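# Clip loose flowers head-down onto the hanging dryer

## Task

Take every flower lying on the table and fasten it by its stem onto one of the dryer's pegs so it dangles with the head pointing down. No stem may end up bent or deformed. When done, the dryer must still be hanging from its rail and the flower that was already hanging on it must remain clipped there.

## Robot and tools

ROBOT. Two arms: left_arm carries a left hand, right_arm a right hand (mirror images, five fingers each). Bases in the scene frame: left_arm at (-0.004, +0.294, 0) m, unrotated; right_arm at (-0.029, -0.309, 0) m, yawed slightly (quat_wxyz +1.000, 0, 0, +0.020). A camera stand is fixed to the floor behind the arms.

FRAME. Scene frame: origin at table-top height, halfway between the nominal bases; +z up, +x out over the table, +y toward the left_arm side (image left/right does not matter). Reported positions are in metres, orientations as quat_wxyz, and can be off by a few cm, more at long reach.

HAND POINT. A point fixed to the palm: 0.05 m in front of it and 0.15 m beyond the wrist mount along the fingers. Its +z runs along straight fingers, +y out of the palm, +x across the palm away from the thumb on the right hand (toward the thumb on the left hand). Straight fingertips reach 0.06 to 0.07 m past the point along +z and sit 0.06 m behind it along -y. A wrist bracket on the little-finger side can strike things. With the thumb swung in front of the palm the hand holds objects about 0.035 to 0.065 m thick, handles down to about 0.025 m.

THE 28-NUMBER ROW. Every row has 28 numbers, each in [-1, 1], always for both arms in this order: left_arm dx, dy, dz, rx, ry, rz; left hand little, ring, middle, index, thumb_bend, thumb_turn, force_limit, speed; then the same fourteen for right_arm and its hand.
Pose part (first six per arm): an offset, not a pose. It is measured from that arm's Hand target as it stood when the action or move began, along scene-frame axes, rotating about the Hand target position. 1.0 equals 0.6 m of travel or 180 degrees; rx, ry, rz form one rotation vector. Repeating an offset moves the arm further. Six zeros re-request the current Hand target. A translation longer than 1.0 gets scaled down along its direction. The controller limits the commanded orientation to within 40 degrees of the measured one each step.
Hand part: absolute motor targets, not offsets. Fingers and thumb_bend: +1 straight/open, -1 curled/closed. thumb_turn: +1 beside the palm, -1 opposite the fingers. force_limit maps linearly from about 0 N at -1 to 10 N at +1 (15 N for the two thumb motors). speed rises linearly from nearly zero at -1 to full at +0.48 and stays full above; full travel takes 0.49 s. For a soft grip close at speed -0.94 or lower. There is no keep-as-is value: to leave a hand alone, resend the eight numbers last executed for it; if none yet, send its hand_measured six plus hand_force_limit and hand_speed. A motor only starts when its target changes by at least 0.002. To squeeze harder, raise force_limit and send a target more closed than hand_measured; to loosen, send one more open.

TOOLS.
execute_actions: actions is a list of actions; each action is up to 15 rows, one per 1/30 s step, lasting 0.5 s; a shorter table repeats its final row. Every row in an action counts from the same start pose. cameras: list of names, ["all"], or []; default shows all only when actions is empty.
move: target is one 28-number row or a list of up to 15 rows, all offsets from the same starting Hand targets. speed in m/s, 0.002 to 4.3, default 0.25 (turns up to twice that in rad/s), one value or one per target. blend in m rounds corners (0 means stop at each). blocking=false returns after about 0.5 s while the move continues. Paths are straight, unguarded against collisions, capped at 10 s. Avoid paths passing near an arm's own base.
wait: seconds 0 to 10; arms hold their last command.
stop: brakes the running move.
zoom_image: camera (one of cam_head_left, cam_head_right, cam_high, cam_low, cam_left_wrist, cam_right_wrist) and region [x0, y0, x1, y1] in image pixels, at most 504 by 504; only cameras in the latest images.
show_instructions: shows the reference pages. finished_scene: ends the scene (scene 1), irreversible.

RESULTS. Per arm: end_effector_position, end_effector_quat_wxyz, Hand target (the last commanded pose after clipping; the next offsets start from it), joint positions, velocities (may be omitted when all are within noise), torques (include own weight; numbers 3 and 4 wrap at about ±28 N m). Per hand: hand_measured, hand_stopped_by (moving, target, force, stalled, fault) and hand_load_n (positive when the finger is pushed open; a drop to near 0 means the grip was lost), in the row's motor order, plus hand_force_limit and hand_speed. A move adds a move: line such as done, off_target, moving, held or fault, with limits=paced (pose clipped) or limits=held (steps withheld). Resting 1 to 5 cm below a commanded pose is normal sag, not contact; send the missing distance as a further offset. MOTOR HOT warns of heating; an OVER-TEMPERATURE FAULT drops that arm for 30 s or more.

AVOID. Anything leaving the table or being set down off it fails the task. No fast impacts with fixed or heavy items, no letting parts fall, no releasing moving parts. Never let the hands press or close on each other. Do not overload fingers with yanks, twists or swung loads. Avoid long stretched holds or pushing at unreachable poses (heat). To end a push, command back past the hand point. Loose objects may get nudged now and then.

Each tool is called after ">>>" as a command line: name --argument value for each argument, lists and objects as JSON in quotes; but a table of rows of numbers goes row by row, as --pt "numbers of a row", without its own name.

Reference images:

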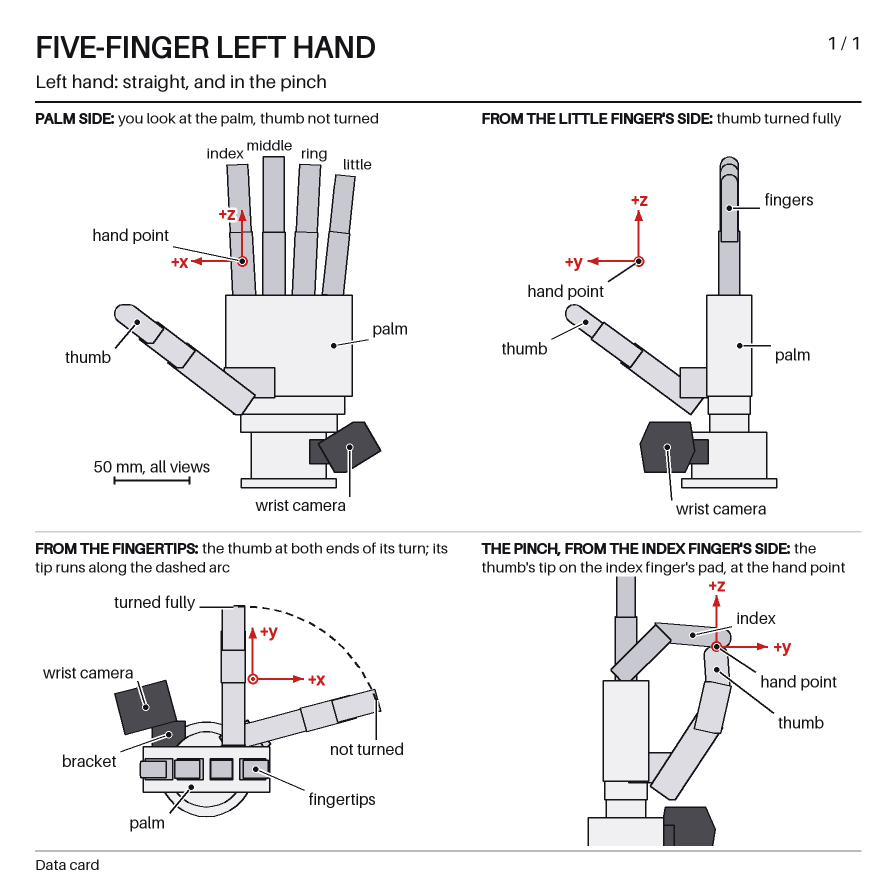

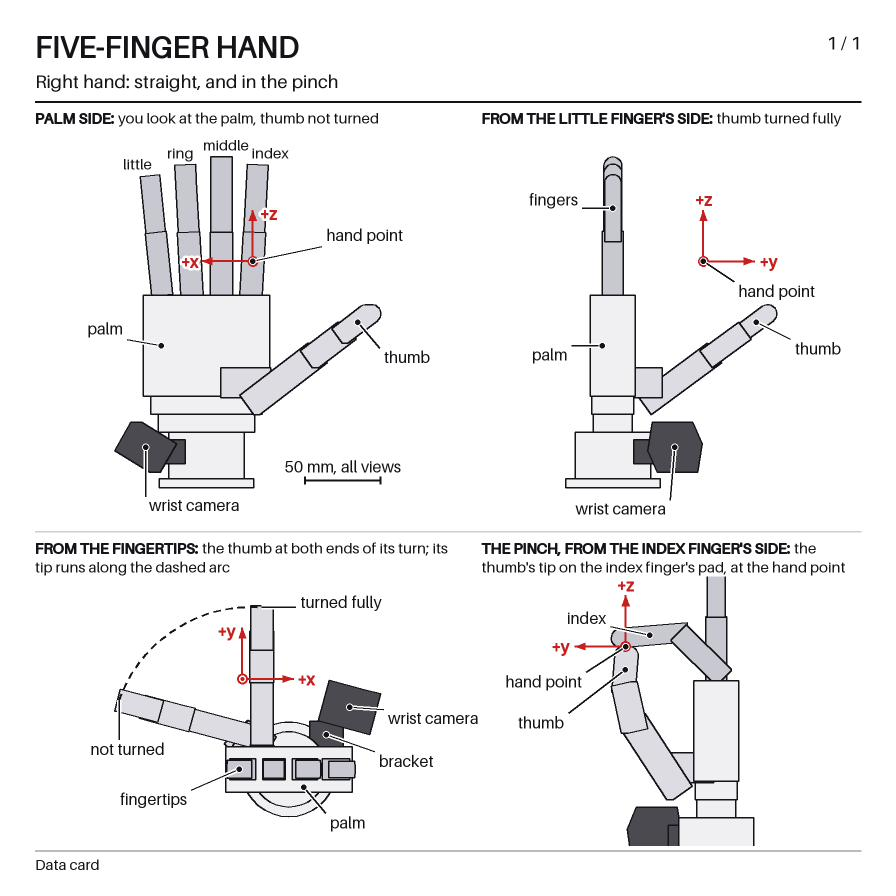

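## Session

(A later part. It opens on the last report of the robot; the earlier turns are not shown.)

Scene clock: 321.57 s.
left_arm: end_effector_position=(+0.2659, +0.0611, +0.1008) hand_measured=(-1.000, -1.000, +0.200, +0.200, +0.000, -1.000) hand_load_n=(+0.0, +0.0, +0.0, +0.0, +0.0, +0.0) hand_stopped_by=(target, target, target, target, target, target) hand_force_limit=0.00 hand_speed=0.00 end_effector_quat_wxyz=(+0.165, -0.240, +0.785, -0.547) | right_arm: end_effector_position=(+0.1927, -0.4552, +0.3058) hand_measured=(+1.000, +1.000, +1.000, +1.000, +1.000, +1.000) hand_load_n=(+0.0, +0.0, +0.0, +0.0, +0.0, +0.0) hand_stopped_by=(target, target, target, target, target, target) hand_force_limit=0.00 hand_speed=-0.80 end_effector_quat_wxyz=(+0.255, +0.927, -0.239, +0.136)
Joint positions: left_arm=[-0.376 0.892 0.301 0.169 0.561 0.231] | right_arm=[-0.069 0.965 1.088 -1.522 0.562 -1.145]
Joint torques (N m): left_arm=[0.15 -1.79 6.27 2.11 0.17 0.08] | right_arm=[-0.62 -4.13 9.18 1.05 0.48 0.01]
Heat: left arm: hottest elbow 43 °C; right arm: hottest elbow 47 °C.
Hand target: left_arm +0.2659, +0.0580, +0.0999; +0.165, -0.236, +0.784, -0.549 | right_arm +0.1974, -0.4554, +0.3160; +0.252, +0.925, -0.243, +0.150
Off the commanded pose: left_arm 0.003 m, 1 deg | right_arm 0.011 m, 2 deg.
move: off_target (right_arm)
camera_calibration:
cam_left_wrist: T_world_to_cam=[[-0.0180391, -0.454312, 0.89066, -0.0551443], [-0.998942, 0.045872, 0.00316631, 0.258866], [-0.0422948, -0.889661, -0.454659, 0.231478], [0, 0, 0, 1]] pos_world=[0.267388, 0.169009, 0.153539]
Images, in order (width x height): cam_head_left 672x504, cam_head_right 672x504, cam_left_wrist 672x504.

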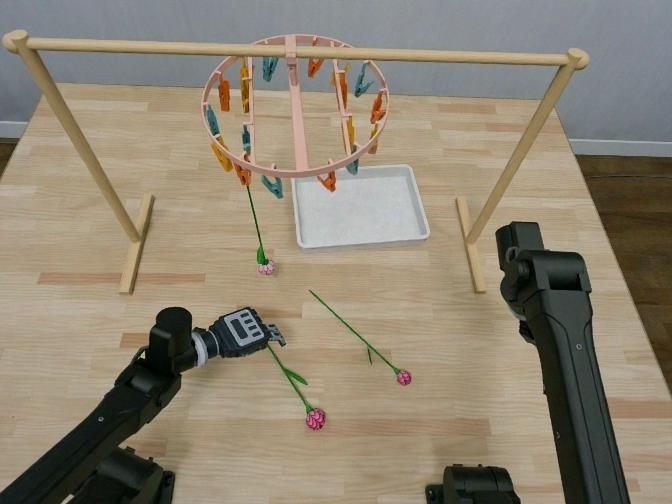

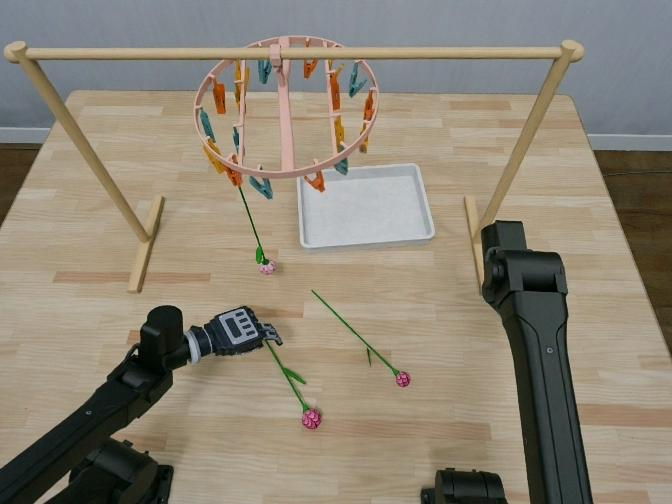

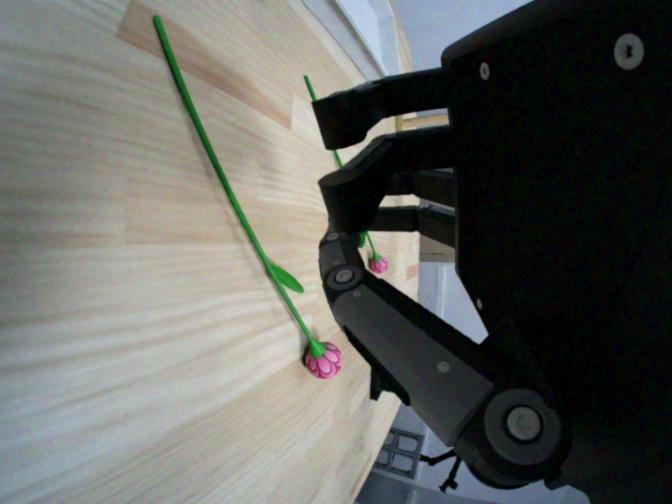

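>>> move --target '[0,0,-0.1,0,0,0,-1,-1,0.0,0.0,0,-1,0,0,0,0,0,0,0,0,1,1,1,1,1,1,0,-0.8]' --cameras '["cam_left_wrist","cam_head_left","cam_head_right"]' --speed 0.1

>>> zoom_image --camera "cam_left_wrist" --region '[220, 80, 470, 330]'

>>> zoom_image --camera "cam_head_left" --region '[230, 300, 330, 380]'

>>> zoom_image --camera "cam_head_right" --region '[220, 300, 320, 380]'

Scene clock: 351.43 s.
left_arm: end_effector_position=(+0.2675, +0.0607, +0.0411) hand_measured=(-1.000, -1.000, +0.000, +0.000, +0.000, -1.000) hand_load_n=(+0.0, +0.0, +0.0, +0.0, +0.0, +0.0) hand_stopped_by=(target, target, target, target, target, target) hand_force_limit=0.00 hand_speed=0.00 end_effector_quat_wxyz=(+0.166, -0.241, +0.785, -0.547) | right_arm: end_effector_position=(+0.1927, -0.4552, +0.3058) hand_measured=(+1.000, +1.000, +1.000, +1.000, +1.000, +1.000) hand_load_n=(+0.0, +0.0, +0.0, +0.0, +0.0, +0.0) hand_stopped_by=(target, target, target, target, target, target) hand_force_limit=0.00 hand_speed=-0.80 end_effector_quat_wxyz=(+0.255, +0.927, -0.239, +0.136)
Joint positions: left_arm=[-0.377 1.155 0.212 0.522 0.559 0.231] | right_arm=[-0.069 0.965 1.088 -1.522 0.562 -1.145]
Joint torques (N m): left_arm=[0.26 -3.25 4.59 2.14 0.25 0.08] | right_arm=[-0.32 -3.84 9.36 1.02 0.53 -0.02]
Heat: left arm: hottest elbow 42 °C; right arm: hottest elbow 47 °C.
Hand target: left_arm +0.2660, +0.0580, +0.0399; +0.165, -0.236, +0.784, -0.549 | right_arm +0.1974, -0.4554, +0.3160; +0.252, +0.925, -0.243, +0.150
Off the commanded pose: left_arm 0.003 m, 1 deg | right_arm 0.011 m, 2 deg.
move: off_target (right_arm)
camera_calibration:
cam_left_wrist: T_world_to_cam=[[-0.0186539, -0.454605, 0.890498, -0.00194494], [-0.999005, 0.0445541, 0.00181831, 0.260837], [-0.040502, -0.889578, -0.454984, 0.203484], [0, 0, 0, 1]] pos_world=[0.268782, 0.168509, 0.0938394]
Images, in order (width x height): cam_head_left 672x504, cam_head_right 672x504, cam_left_wrist 672x504.

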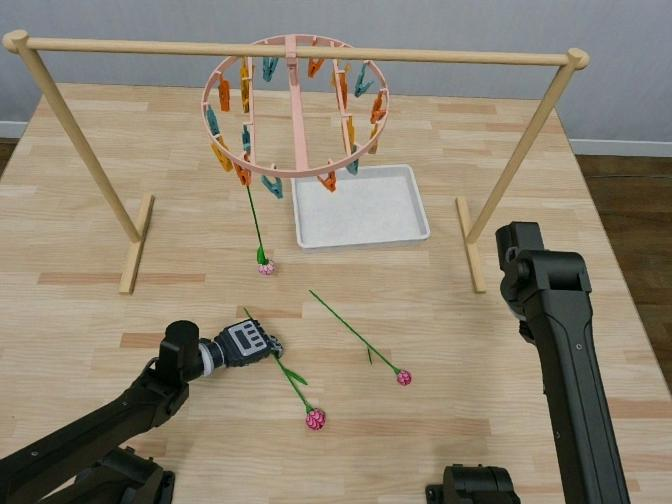

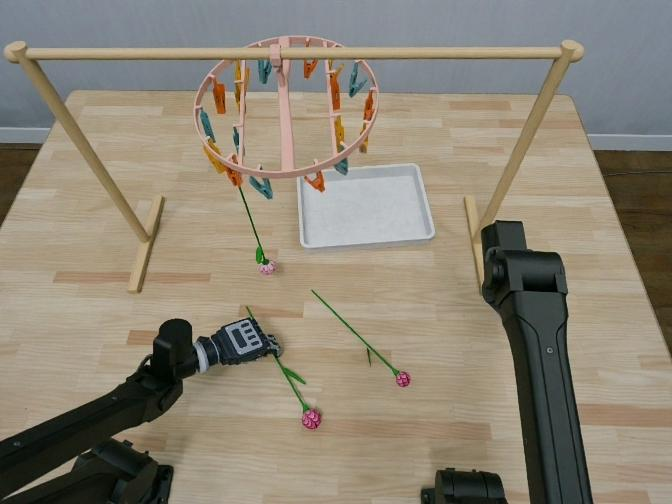

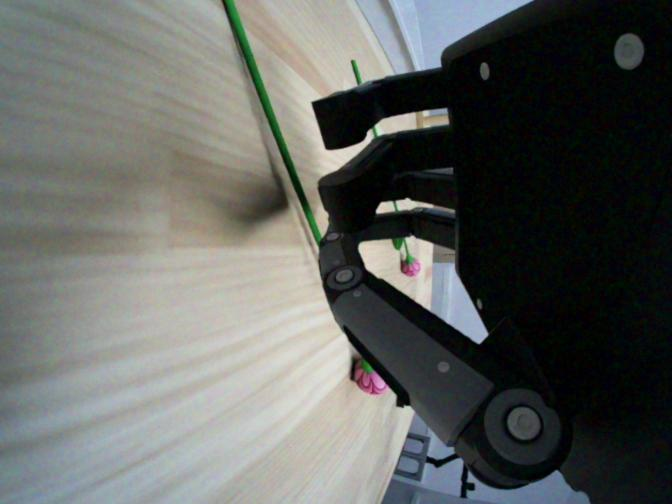

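Scaled by 2.016 from the camera's 672x504 image, which has a finer 960x720 frame.

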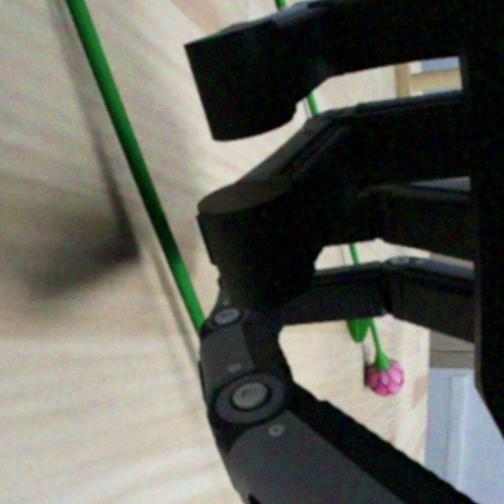

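Scaled by 5.040 from the camera's 672x504 image, which has a finer 960x720 frame.

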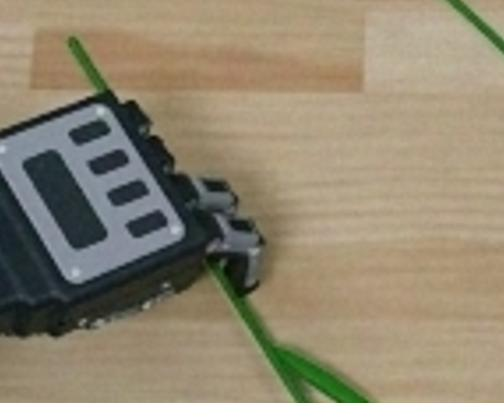

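Scaled by 5.040 from the camera's 672x504 image, which has a finer 960x720 frame.

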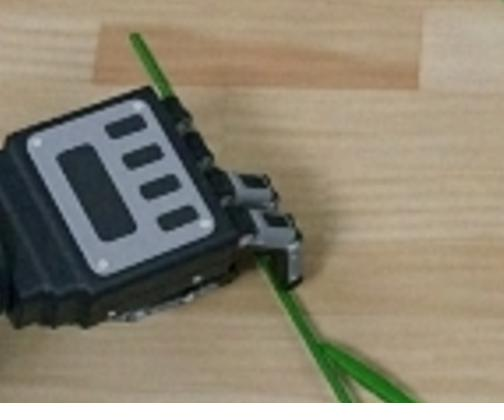

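>>> move --pt "0.0111 -0.0167 0 0 0 0 -1 -1 0.0 0.0 0 -1 0 0 0 0 0 0 0 0 1 1 1 1 1 1 0 -0.8" --pt "0.0111 -0.0167 -0.015 0 0 0 -1 -1 0.0 0.0 0 -1 0 0 0 0 0 0 0 0 1 1 1 1 1 1 0 -0.8" --cameras '["cam_left_wrist","cam_head_left","cam_head_right","cam_low"]' --speed 0.05

>>> zoom_image --camera "cam_left_wrist" --region '[220, 80, 470, 330]'

>>> zoom_image --camera "cam_head_left" --region '[230, 300, 330, 380]'

>>> zoom_image --camera "cam_head_right" --region '[220, 300, 320, 380]'

Scene clock: 382.97 s.
left_arm: end_effector_position=(+0.2681, +0.0537, +0.0265) hand_measured=(-1.000, -1.000, +0.000, +0.000, +0.000, -1.000) hand_load_n=(+0.0, +0.0, +0.0, +0.0, +0.0, +0.0) hand_stopped_by=(target, target, target, target, target, target) hand_force_limit=0.00 hand_speed=0.00 end_effector_quat_wxyz=(+0.164, -0.239, +0.789, -0.543) | right_arm: end_effector_position=(+0.1927, -0.4552, +0.3058) hand_measured=(+1.000, +1.000, +1.000, +1.000, +1.000, +1.000) hand_load_n=(+0.0, +0.0, +0.0, +0.0, +0.0, +0.0) hand_stopped_by=(target, target, target, target, target, target) hand_force_limit=0.00 hand_speed=-0.80 end_effector_quat_wxyz=(+0.255, +0.927, -0.239, +0.136)
Joint positions: left_arm=[-0.405 1.245 0.212 0.604 0.535 0.228] | right_arm=[-0.069 0.965 1.088 -1.522 0.562 -1.145]
Joint torques (N m): left_arm=[0.21 -3.9 5.08 2.06 0.12 -0.03] | right_arm=[-0.32 -3.55 9.24 1.26 0.52 -0.02]
Heat: left arm: hottest elbow 40 °C; right arm: hottest elbow 47 °C.
Hand target: left_arm +0.2726, +0.0479, +0.0310; +0.165, -0.236, +0.784, -0.549 | right_arm +0.1974, -0.4554, +0.3160; +0.252, +0.925, -0.243, +0.150
Off the commanded pose: left_arm 0.009 m, 1 deg | right_arm 0.011 m, 2 deg.
move: off_target (right_arm)
camera_calibration:
cam_left_wrist: T_world_to_cam=[[-0.0169082, -0.463748, 0.885806, 0.00804869], [-0.998691, 0.0506104, 0.00743319, 0.261206], [-0.0482781, -0.88452, -0.463997, 0.192722], [0, 0, 0, 1]] pos_world=[0.270304, 0.16098, 0.0803514]
Images, in order (width x height): cam_head_left 672x504, cam_head_right 672x504, cam_low 672x504, cam_left_wrist 672x504.

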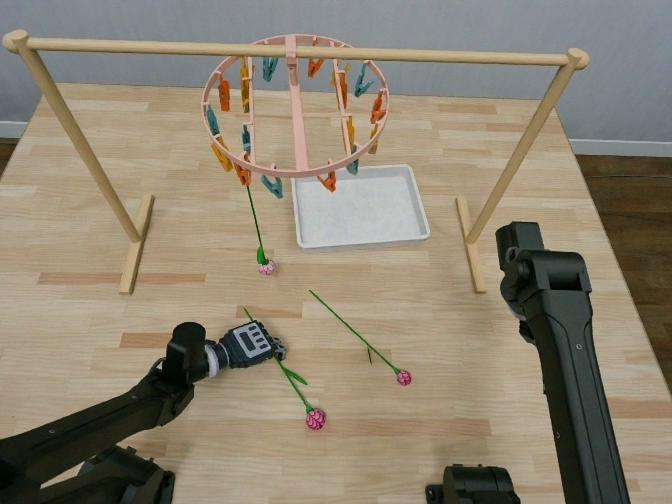

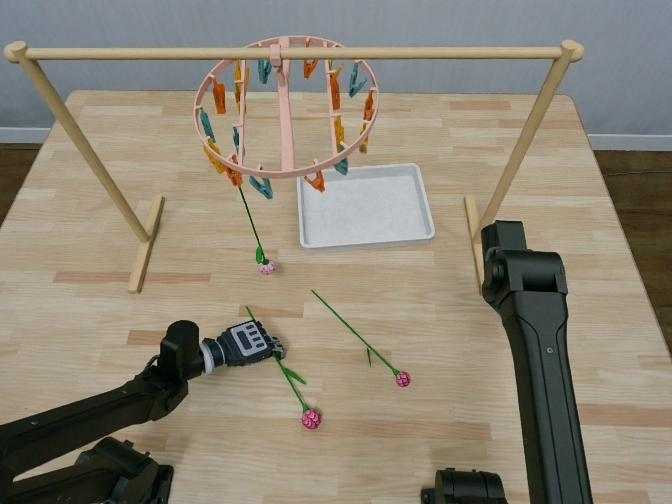

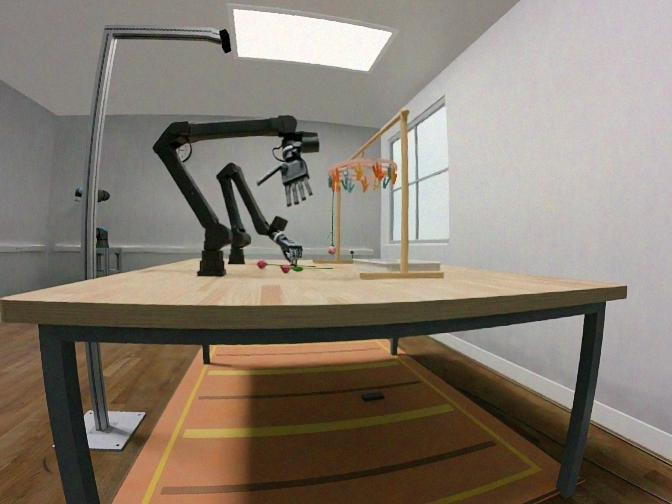

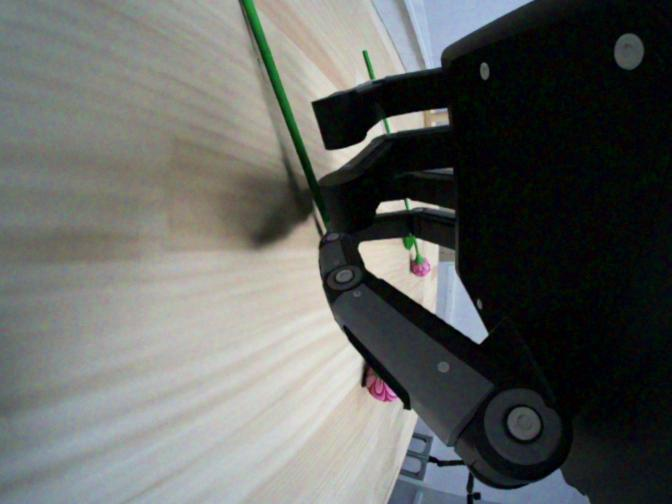

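Scaled by 2.016 from the camera's 672x504 image, which has a finer 960x720 frame.

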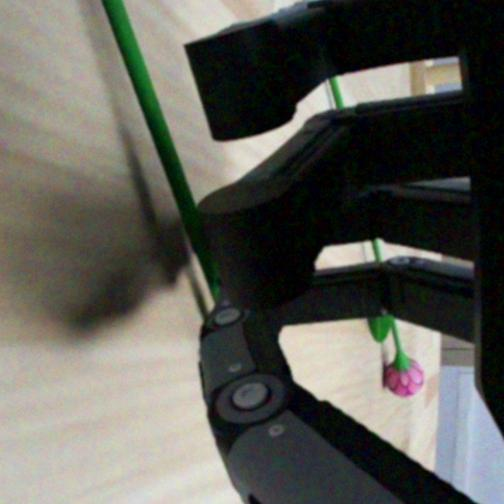

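Scaled by 5.040 from the camera's 672x504 image, which has a finer 960x720 frame.

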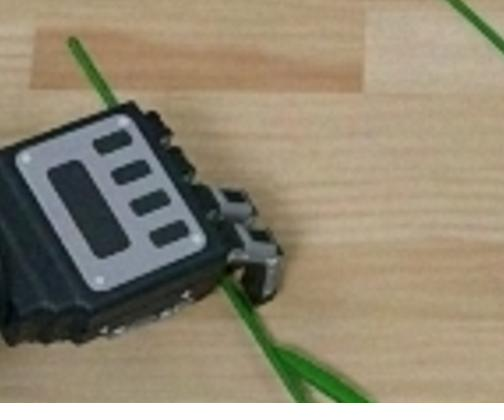

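Scaled by 5.040 from the camera's 672x504 image, which has a finer 960x720 frame.

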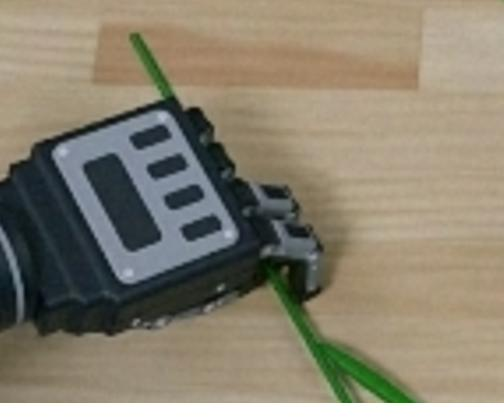

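>>> move --target '[0.0093,-0.0139,0.0,0,0,0,-1,-1,0.0,0.0,0,-1,0,0,0,0,0,0,0,0,1,1,1,1,1,1,0,-0.8]' --cameras '["cam_left_wrist","cam_head_left","cam_head_right"]' --speed 0.05

>>> zoom_image --camera "cam_left_wrist" --region '[220, 80, 470, 330]'

>>> zoom_image --camera "cam_head_left" --region '[230, 300, 330, 380]'

Scene clock: 392.10 s.
left_arm: end_effector_position=(+0.2663, +0.0500, +0.0220) hand_measured=(-1.000, -1.000, +0.000, +0.000, +0.000, -1.000) hand_load_n=(+0.0, +0.0, -1.0, +0.0, +0.0, +0.0) hand_stopped_by=(target, target, target, target, target, target) hand_force_limit=0.00 hand_speed=0.00 end_effector_quat_wxyz=(+0.161, -0.241, +0.790, -0.540) | right_arm: end_effector_position=(+0.1927, -0.4552, +0.3058) hand_measured=(+1.000, +1.000, +1.000, +1.000, +1.000, +1.000) hand_load_n=(+0.0, +0.0, +0.0, +0.0, +0.0, +0.0) hand_stopped_by=(target, target, target, target, target, target) hand_force_limit=0.00 hand_speed=-0.80 end_effector_quat_wxyz=(+0.255, +0.927, -0.239, +0.136)
Joint positions: left_arm=[-0.425 1.266 0.212 0.62 0.516 0.219] | right_arm=[-0.069 0.965 1.088 -1.522 0.562 -1.145]
Joint torques (N m): left_arm=[0.09 -3.55 6.32 1.94 0.11 -0.04] | right_arm=[-0.03 -2.78 9.07 1.29 0.53 -0.06]
Heat: left arm: hottest elbow 39 °C; right arm: hottest elbow 47 °C.
Hand target: left_arm +0.2782, +0.0396, +0.0309; +0.165, -0.236, +0.784, -0.549 | right_arm +0.1974, -0.4554, +0.3160; +0.252, +0.925, -0.243, +0.150
Off the commanded pose: left_arm 0.018 m, 2 deg | right_arm 0.011 m, 2 deg.
move: off_target (left_arm, right_arm)
camera_calibration:
cam_left_wrist: T_world_to_cam=[[-0.00849538, -0.468037, 0.883668, 0.00836632], [-0.998663, 0.0490323, 0.0163691, 0.259521], [-0.0509896, -0.882348, -0.467827, 0.187881], [0, 0, 0, 1]] pos_world=[0.268825, 0.156967, 0.0762548]
Images, in order (width x height): cam_head_left 672x504, cam_head_right 672x504, cam_left_wrist 672x504.

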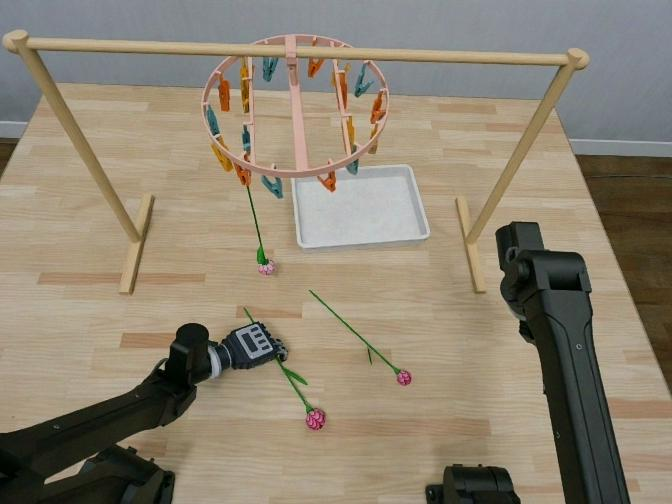

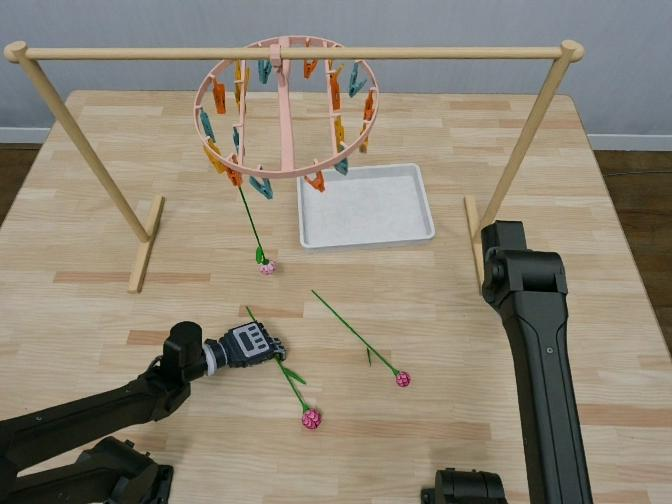

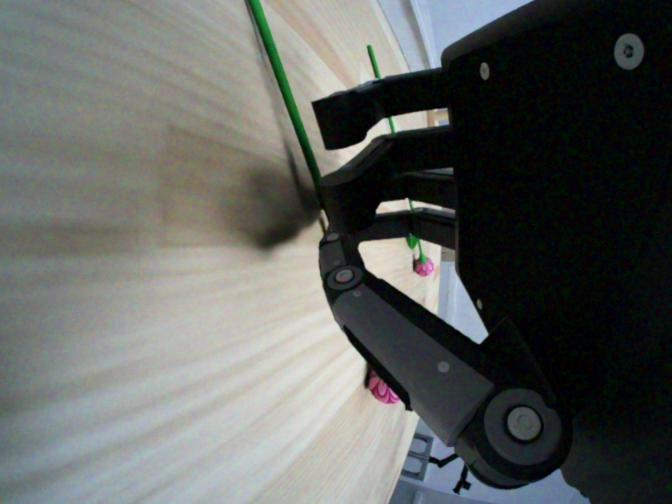

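Scaled by 2.016 from the camera's 672x504 image, which has a finer 960x720 frame.

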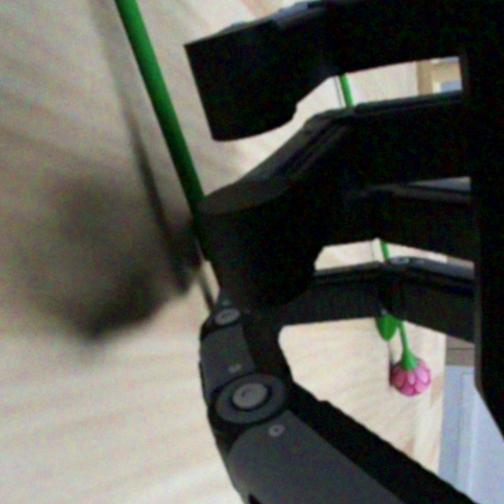

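Scaled by 5.040 from the camera's 672x504 image, which has a finer 960x720 frame.

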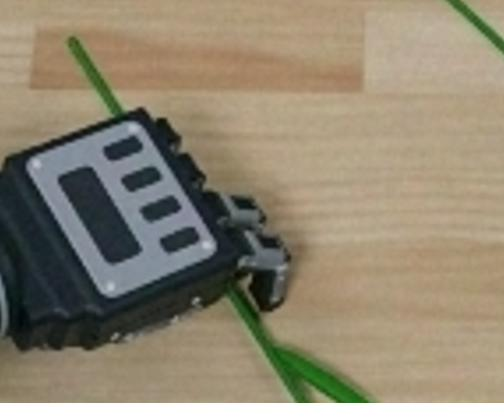

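>>> move --target '[0.0088,-0.006,0.0118,0,0,0,-1,-1,0.0,0.0,0,-1,0,0,0,0,0,0,0,0,1,1,1,1,1,1,0,-0.8]' --cameras '["cam_left_wrist","cam_head_left"]' --speed 0.1

>>> zoom_image --camera "cam_head_left" --region '[230, 300, 330, 380]'

Scene clock: 396.43 s.
left_arm: end_effector_position=(+0.2688, +0.0471, +0.0238) hand_measured=(-1.000, -1.000, +0.000, +0.000, +0.000, -1.000) hand_load_n=(+0.0, +0.0, +0.0, +0.0, +0.0, +0.0) hand_stopped_by=(target, target, target, target, target, target) hand_force_limit=0.00 hand_speed=0.00 end_effector_quat_wxyz=(+0.160, -0.242, +0.791, -0.539) | right_arm: end_effector_position=(+0.1927, -0.4552, +0.3058) hand_measured=(+1.000, +1.000, +1.000, +1.000, +1.000, +1.000) hand_load_n=(+0.0, +0.0, +0.0, +0.0, +0.0, +0.0) hand_stopped_by=(target, target, target, target, target, target) hand_force_limit=0.00 hand_speed=-0.80 end_effector_quat_wxyz=(+0.255, +0.927, -0.239, +0.136)
Joint positions: left_arm=[-0.43 1.266 0.225 0.604 0.512 0.216] | right_arm=[-0.069 0.965 1.088 -1.522 0.562 -1.145]
Joint torques (N m): left_arm=[0.15 -5.19 6.97 1.02 0.11 -0.03] | right_arm=[-1.26 -2.9 9.09 1.28 0.47 -0.02]
Heat: left arm: hottest elbow 39 °C; right arm: hottest elbow 47 °C.
Hand target: left_arm +0.2836, +0.0361, +0.0380; +0.165, -0.236, +0.784, -0.549 | right_arm +0.1974, -0.4554, +0.3160; +0.252, +0.925, -0.243, +0.150
Off the commanded pose: left_arm 0.023 m, 2 deg | right_arm 0.011 m, 2 deg.
move: off_target (left_arm, right_arm)
camera_calibration:
cam_left_wrist: T_world_to_cam=[[-0.00546324, -0.468935, 0.883216, 0.00461487], [-0.998528, 0.0502129, 0.0204835, 0.261999], [-0.0539542, -0.881804, -0.468519, 0.18718], [0, 0, 0, 1]] pos_world=[0.271737, 0.154064, 0.0782547]
Images, in order (width x height): cam_head_left 672x504, cam_left_wrist 672x504.

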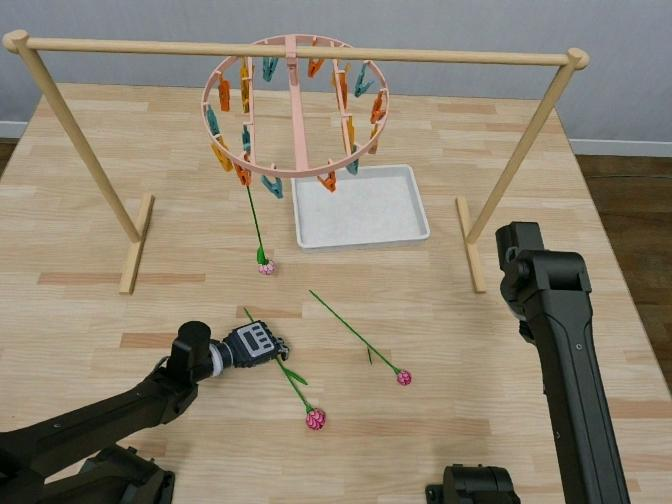

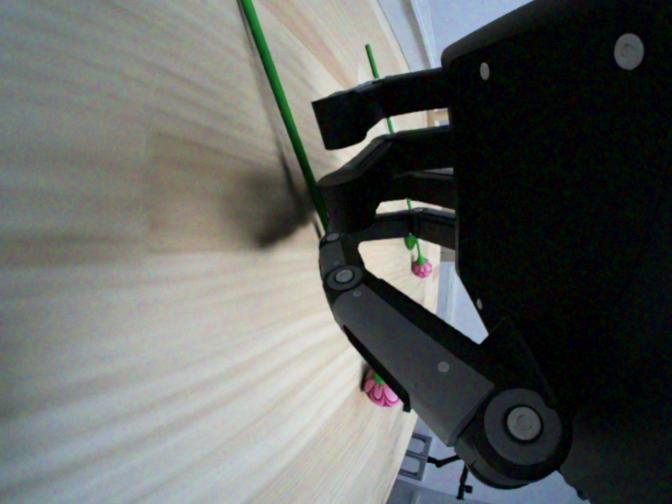

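Scaled by 5.040 from the camera's 672x504 image, which has a finer 960x720 frame.

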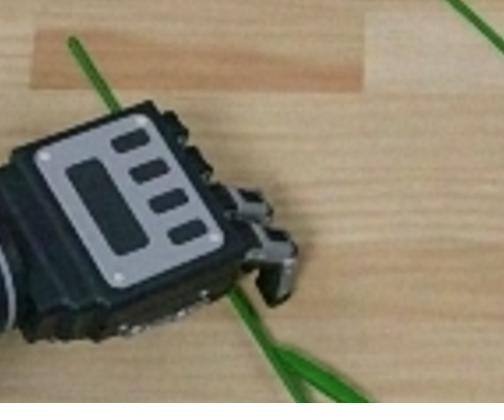

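>>> move --target '[0,0,0,0,0,0,-1,-1,-0.35,-0.35,0,-1,-0.3,-0.9,0,0,0,0,0,0,1,1,1,1,1,1,0,-0.8]' --cameras '["cam_left_wrist","cam_head_left"]'

>>> zoom_image --camera "cam_head_left" --region '[230, 300, 330, 380]'

Scene clock: 406.50 s.
left_arm: end_effector_position=(+0.2687, +0.0470, +0.0238) hand_measured=(-1.000, -1.000, -0.230, -0.240, +0.000, -1.000) hand_load_n=(+0.0, +0.0, +4.5, +4.0, +1.0, +0.0) hand_stopped_by=(target, target, force, force, target, target) hand_force_limit=-0.30 hand_speed=-0.90 end_effector_quat_wxyz=(+0.159, -0.242, +0.791, -0.539) | right_arm: end_effector_position=(+0.1927, -0.4552, +0.3058) hand_measured=(+1.000, +1.000, +1.000, +1.000, +1.000, +1.000) hand_load_n=(+0.0, +0.0, +0.0, +0.0, +0.0, +0.0) hand_stopped_by=(target, target, target, target, target, target) hand_force_limit=0.00 hand_speed=-0.80 end_effector_quat_wxyz=(+0.255, +0.927, -0.239, +0.136)
Joint positions: left_arm=[-0.431 1.266 0.225 0.604 0.512 0.216] | right_arm=[-0.069 0.965 1.088 -1.522 0.562 -1.145]
Joint torques (N m): left_arm=[0.21 -5.19 6.97 1.07 0.12 -0.03] | right_arm=[-0.85 -3.72 9.28 1.17 0.48 0]
Heat: left arm: hottest elbow 40 °C; right arm: hottest elbow 47 °C.
Hand target: left_arm +0.2835, +0.0360, +0.0380; +0.165, -0.236, +0.784, -0.549 | right_arm +0.1974, -0.4554, +0.3160; +0.252, +0.925, -0.243, +0.150
Off the commanded pose: left_arm 0.023 m, 2 deg | right_arm 0.011 m, 2 deg.
move: off_target (left_arm, right_arm)
camera_calibration:
cam_left_wrist: T_world_to_cam=[[-0.00493936, -0.468948, 0.883212, 0.00442752], [-0.998504, 0.050403, 0.0211777, 0.261816], [-0.0544478, -0.881787, -0.468495, 0.187215], [0, 0, 0, 1]] pos_world=[0.271639, 0.153964, 0.0782545]
Images, in order (width x height): cam_head_left 672x504, cam_left_wrist 672x504.

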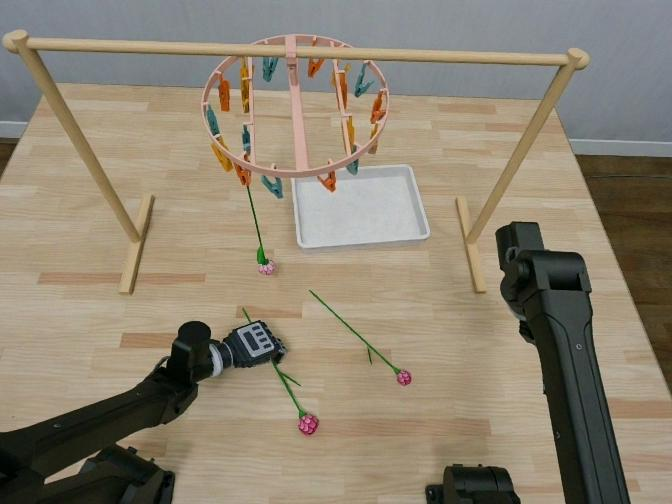

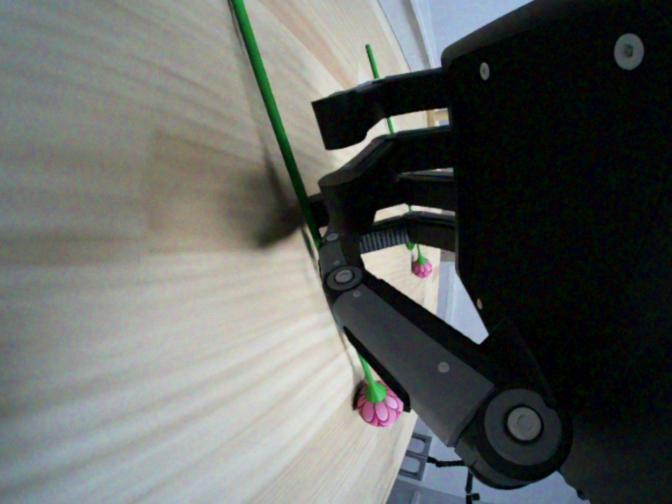

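Scaled by 5.040 from the camera's 672x504 image, which has a finer 960x720 frame.

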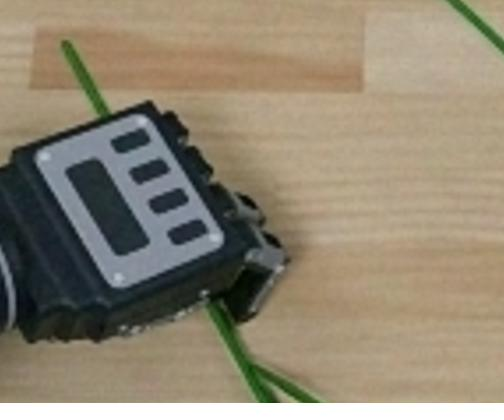

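>>> move --target '[0,0,0.0667,0,0,0,-1,-1,-0.35,-0.35,0,-1,-0.3,-0.9,0,0,0,0,0,0,1,1,1,1,1,1,0,-0.8]' --cameras '["cam_left_wrist","cam_head_left"]' --speed 0.08

>>> zoom_image --camera "cam_left_wrist" --region '[220, 80, 470, 330]'

Scene clock: 410.50 s.
left_arm: end_effector_position=(+0.2661, +0.0478, +0.0531) hand_measured=(-1.000, -1.000, -0.230, -0.240, +0.000, -1.000) hand_load_n=(+0.0, +0.0, +5.0, +4.5, +1.0, +0.0) hand_stopped_by=(target, target, force, force, target, target) hand_force_limit=-0.30 hand_speed=-0.90 end_effector_quat_wxyz=(+0.151, -0.248, +0.795, -0.533) | right_arm: end_effector_position=(+0.1927, -0.4552, +0.3058) hand_measured=(+1.000, +1.000, +1.000, +1.000, +1.000, +1.000) hand_load_n=(+0.0, +0.0, +0.0, +0.0, -0.5, +0.5) hand_stopped_by=(target, target, target, target, target, target) hand_force_limit=0.00 hand_speed=-0.80 end_effector_quat_wxyz=(+0.255, +0.927, -0.239, +0.136)
Joint positions: left_arm=[-0.431 1.1 0.265 0.376 0.512 0.212] | right_arm=[-0.069 0.965 1.088 -1.522 0.562 -1.145]
Joint torques (N m): left_arm=[0.26 -5.54 8.57 1.05 0.13 0.01] | right_arm=[-0.91 -3.84 9.11 1.03 0.53 0]
Heat: left arm: hottest elbow 41 °C; right arm: hottest elbow 47 °C.
Hand target: left_arm +0.2835, +0.0360, +0.0781; +0.165, -0.236, +0.784, -0.549 | right_arm +0.1974, -0.4554, +0.3160; +0.252, +0.925, -0.243, +0.150
Off the commanded pose: left_arm 0.033 m, 3 deg | right_arm 0.011 m, 2 deg.
move: off_target (left_arm, right_arm)
camera_calibration:
cam_left_wrist: T_world_to_cam=[[0.0155434, -0.475192, 0.879745, -0.0260049], [-0.997815, 0.049136, 0.0441701, 0.257247], [-0.0642164, -0.878509, -0.47339, 0.204145], [0, 0, 0, 1]] pos_world=[0.270198, 0.154346, 0.108155]
Images, in order (width x height): cam_head_left 672x504, cam_left_wrist 672x504.

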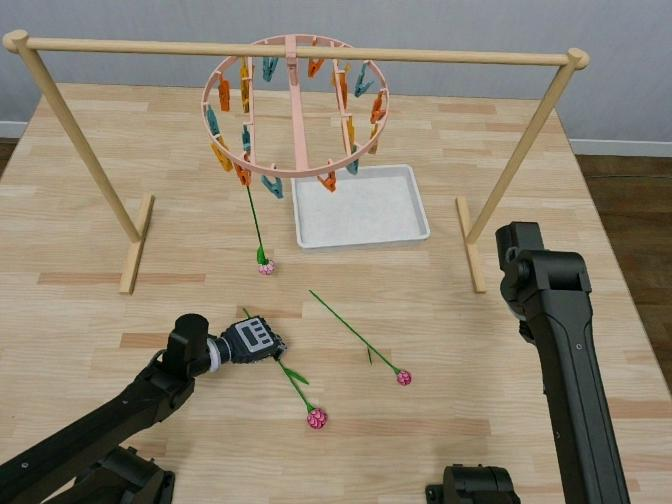

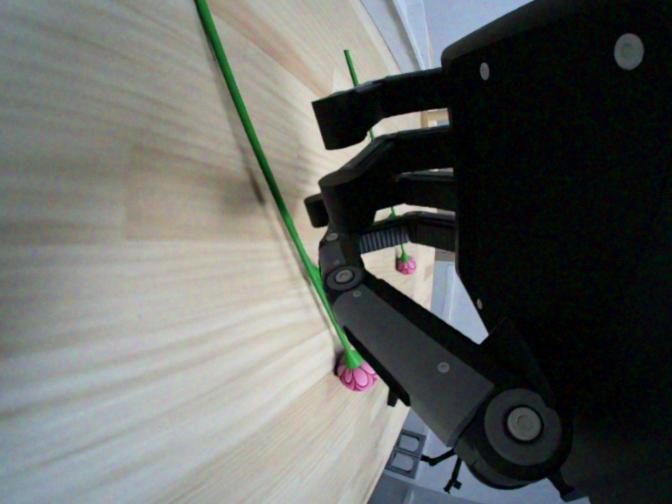

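Scaled by 2.016 from the camera's 672x504 image, which has a finer 960x720 frame.

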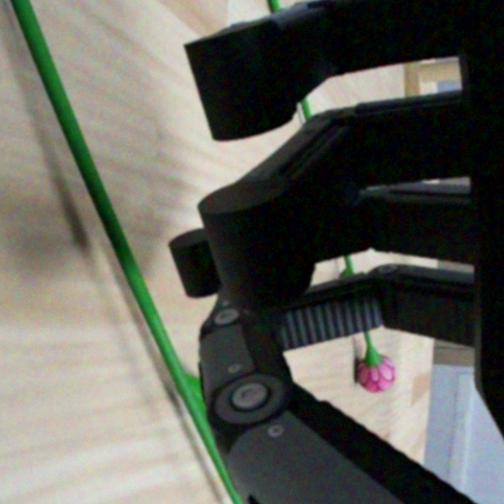

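>>> wait --seconds 0.5 --cameras '["cam_left_wrist","cam_head_left","cam_head_right","cam_low"]'

>>> zoom_image --camera "cam_head_left" --region '[230, 300, 330, 430]'

>>> zoom_image --camera "cam_low" --region '[240, 220, 360, 290]'

Scene clock: 489.10 s.
left_arm: end_effector_position=(+0.2661, +0.0478, +0.0531) hand_measured=(-1.000, -1.000, -0.230, -0.240, +0.000, -1.000) hand_load_n=(+0.5, +0.0, +4.5, +4.5, +1.0, +0.0) hand_stopped_by=(target, target, force, force, target, target) hand_force_limit=-0.30 hand_speed=-0.90 end_effector_quat_wxyz=(+0.151, -0.248, +0.795, -0.533) | right_arm: end_effector_position=(+0.1927, -0.4552, +0.3058) hand_measured=(+1.000, +1.000, +1.000, +1.000, +1.000, +1.000) hand_load_n=(+0.0, +0.0, +0.0, +0.0, +0.0, +0.0) hand_stopped_by=(target, target, target, target, target, target) hand_force_limit=0.00 hand_speed=-0.80 end_effector_quat_wxyz=(+0.255, +0.927, -0.239, +0.136)
Joint positions: left_arm=[-0.431 1.1 0.265 0.376 0.512 0.212] | right_arm=[-0.069 0.965 1.088 -1.522 0.562 -1.145]
Joint torques (N m): left_arm=[0.26 -5.6 8.58 1.05 0.13 0.01] | right_arm=[-1.2 -3.37 9.07 1.24 0.49 -0.04]
Heat: left arm: hottest elbow 47 °C; right arm: hottest elbow 48 °C.
Hand target: left_arm +0.2836, +0.0360, +0.0781; +0.165, -0.236, +0.784, -0.549 | right_arm +0.1974, -0.4554, +0.3160; +0.252, +0.925, -0.243, +0.150
Off the commanded pose: left_arm 0.033 m, 3 deg | right_arm 0.011 m, 2 deg.
wait: 0.50 s; at rest from the start
camera_calibration:
cam_left_wrist: T_world_to_cam=[[0.0155434, -0.475192, 0.879745, -0.0260049], [-0.997815, 0.049136, 0.0441701, 0.257247], [-0.0642164, -0.878509, -0.47339, 0.204145], [0, 0, 0, 1]] pos_world=[0.270198, 0.154346, 0.108155]
Images, in order (width x height): cam_head_left 672x504, cam_head_right 672x504, cam_low 672x504, cam_left_wrist 672x504.

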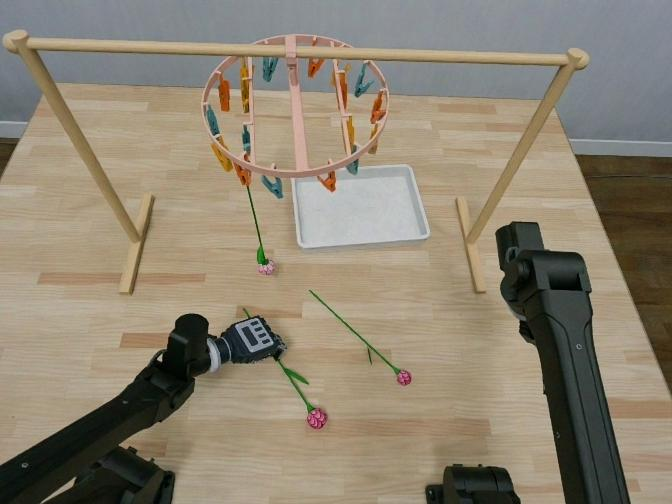

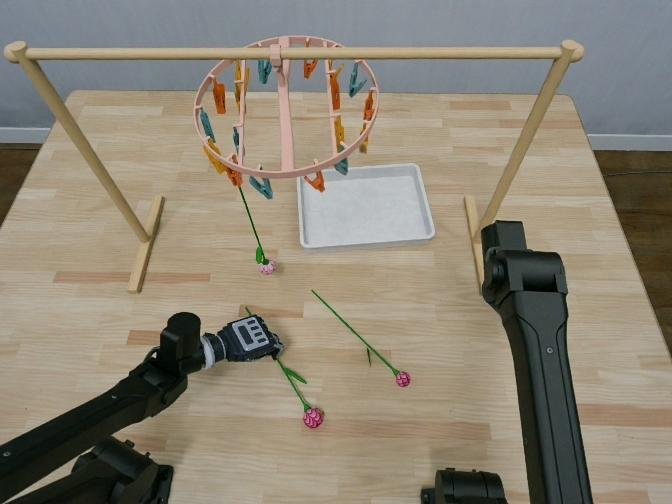

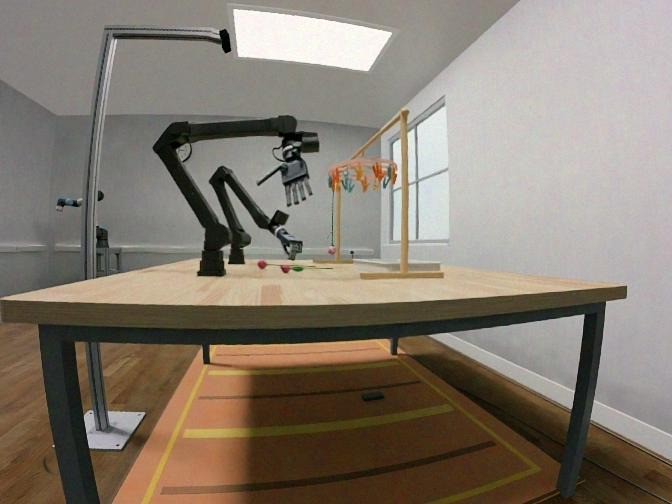

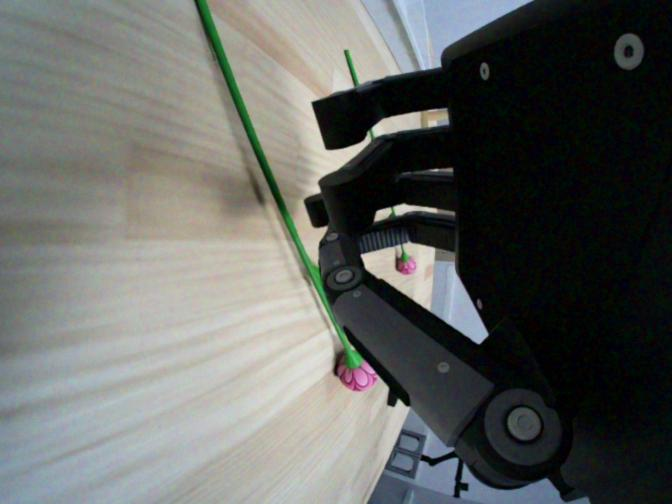

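Scaled by 3.877 from the camera's 672x504 image, which has a finer 960x720 frame.

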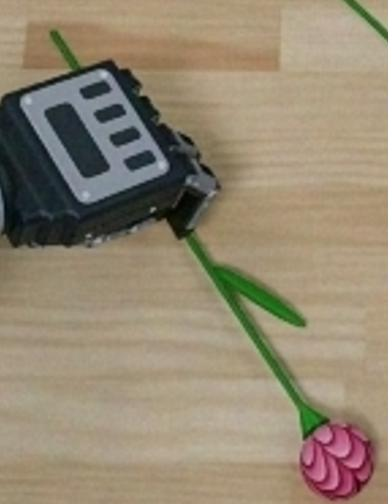

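Scaled by 4.200 from the camera's 672x504 image, which has a finer 960x720 frame.

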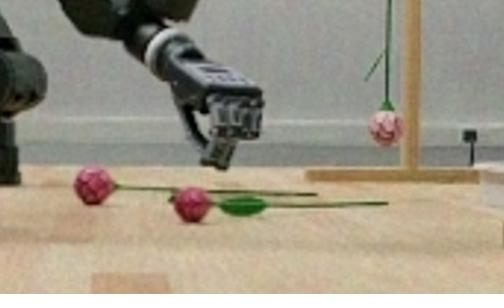

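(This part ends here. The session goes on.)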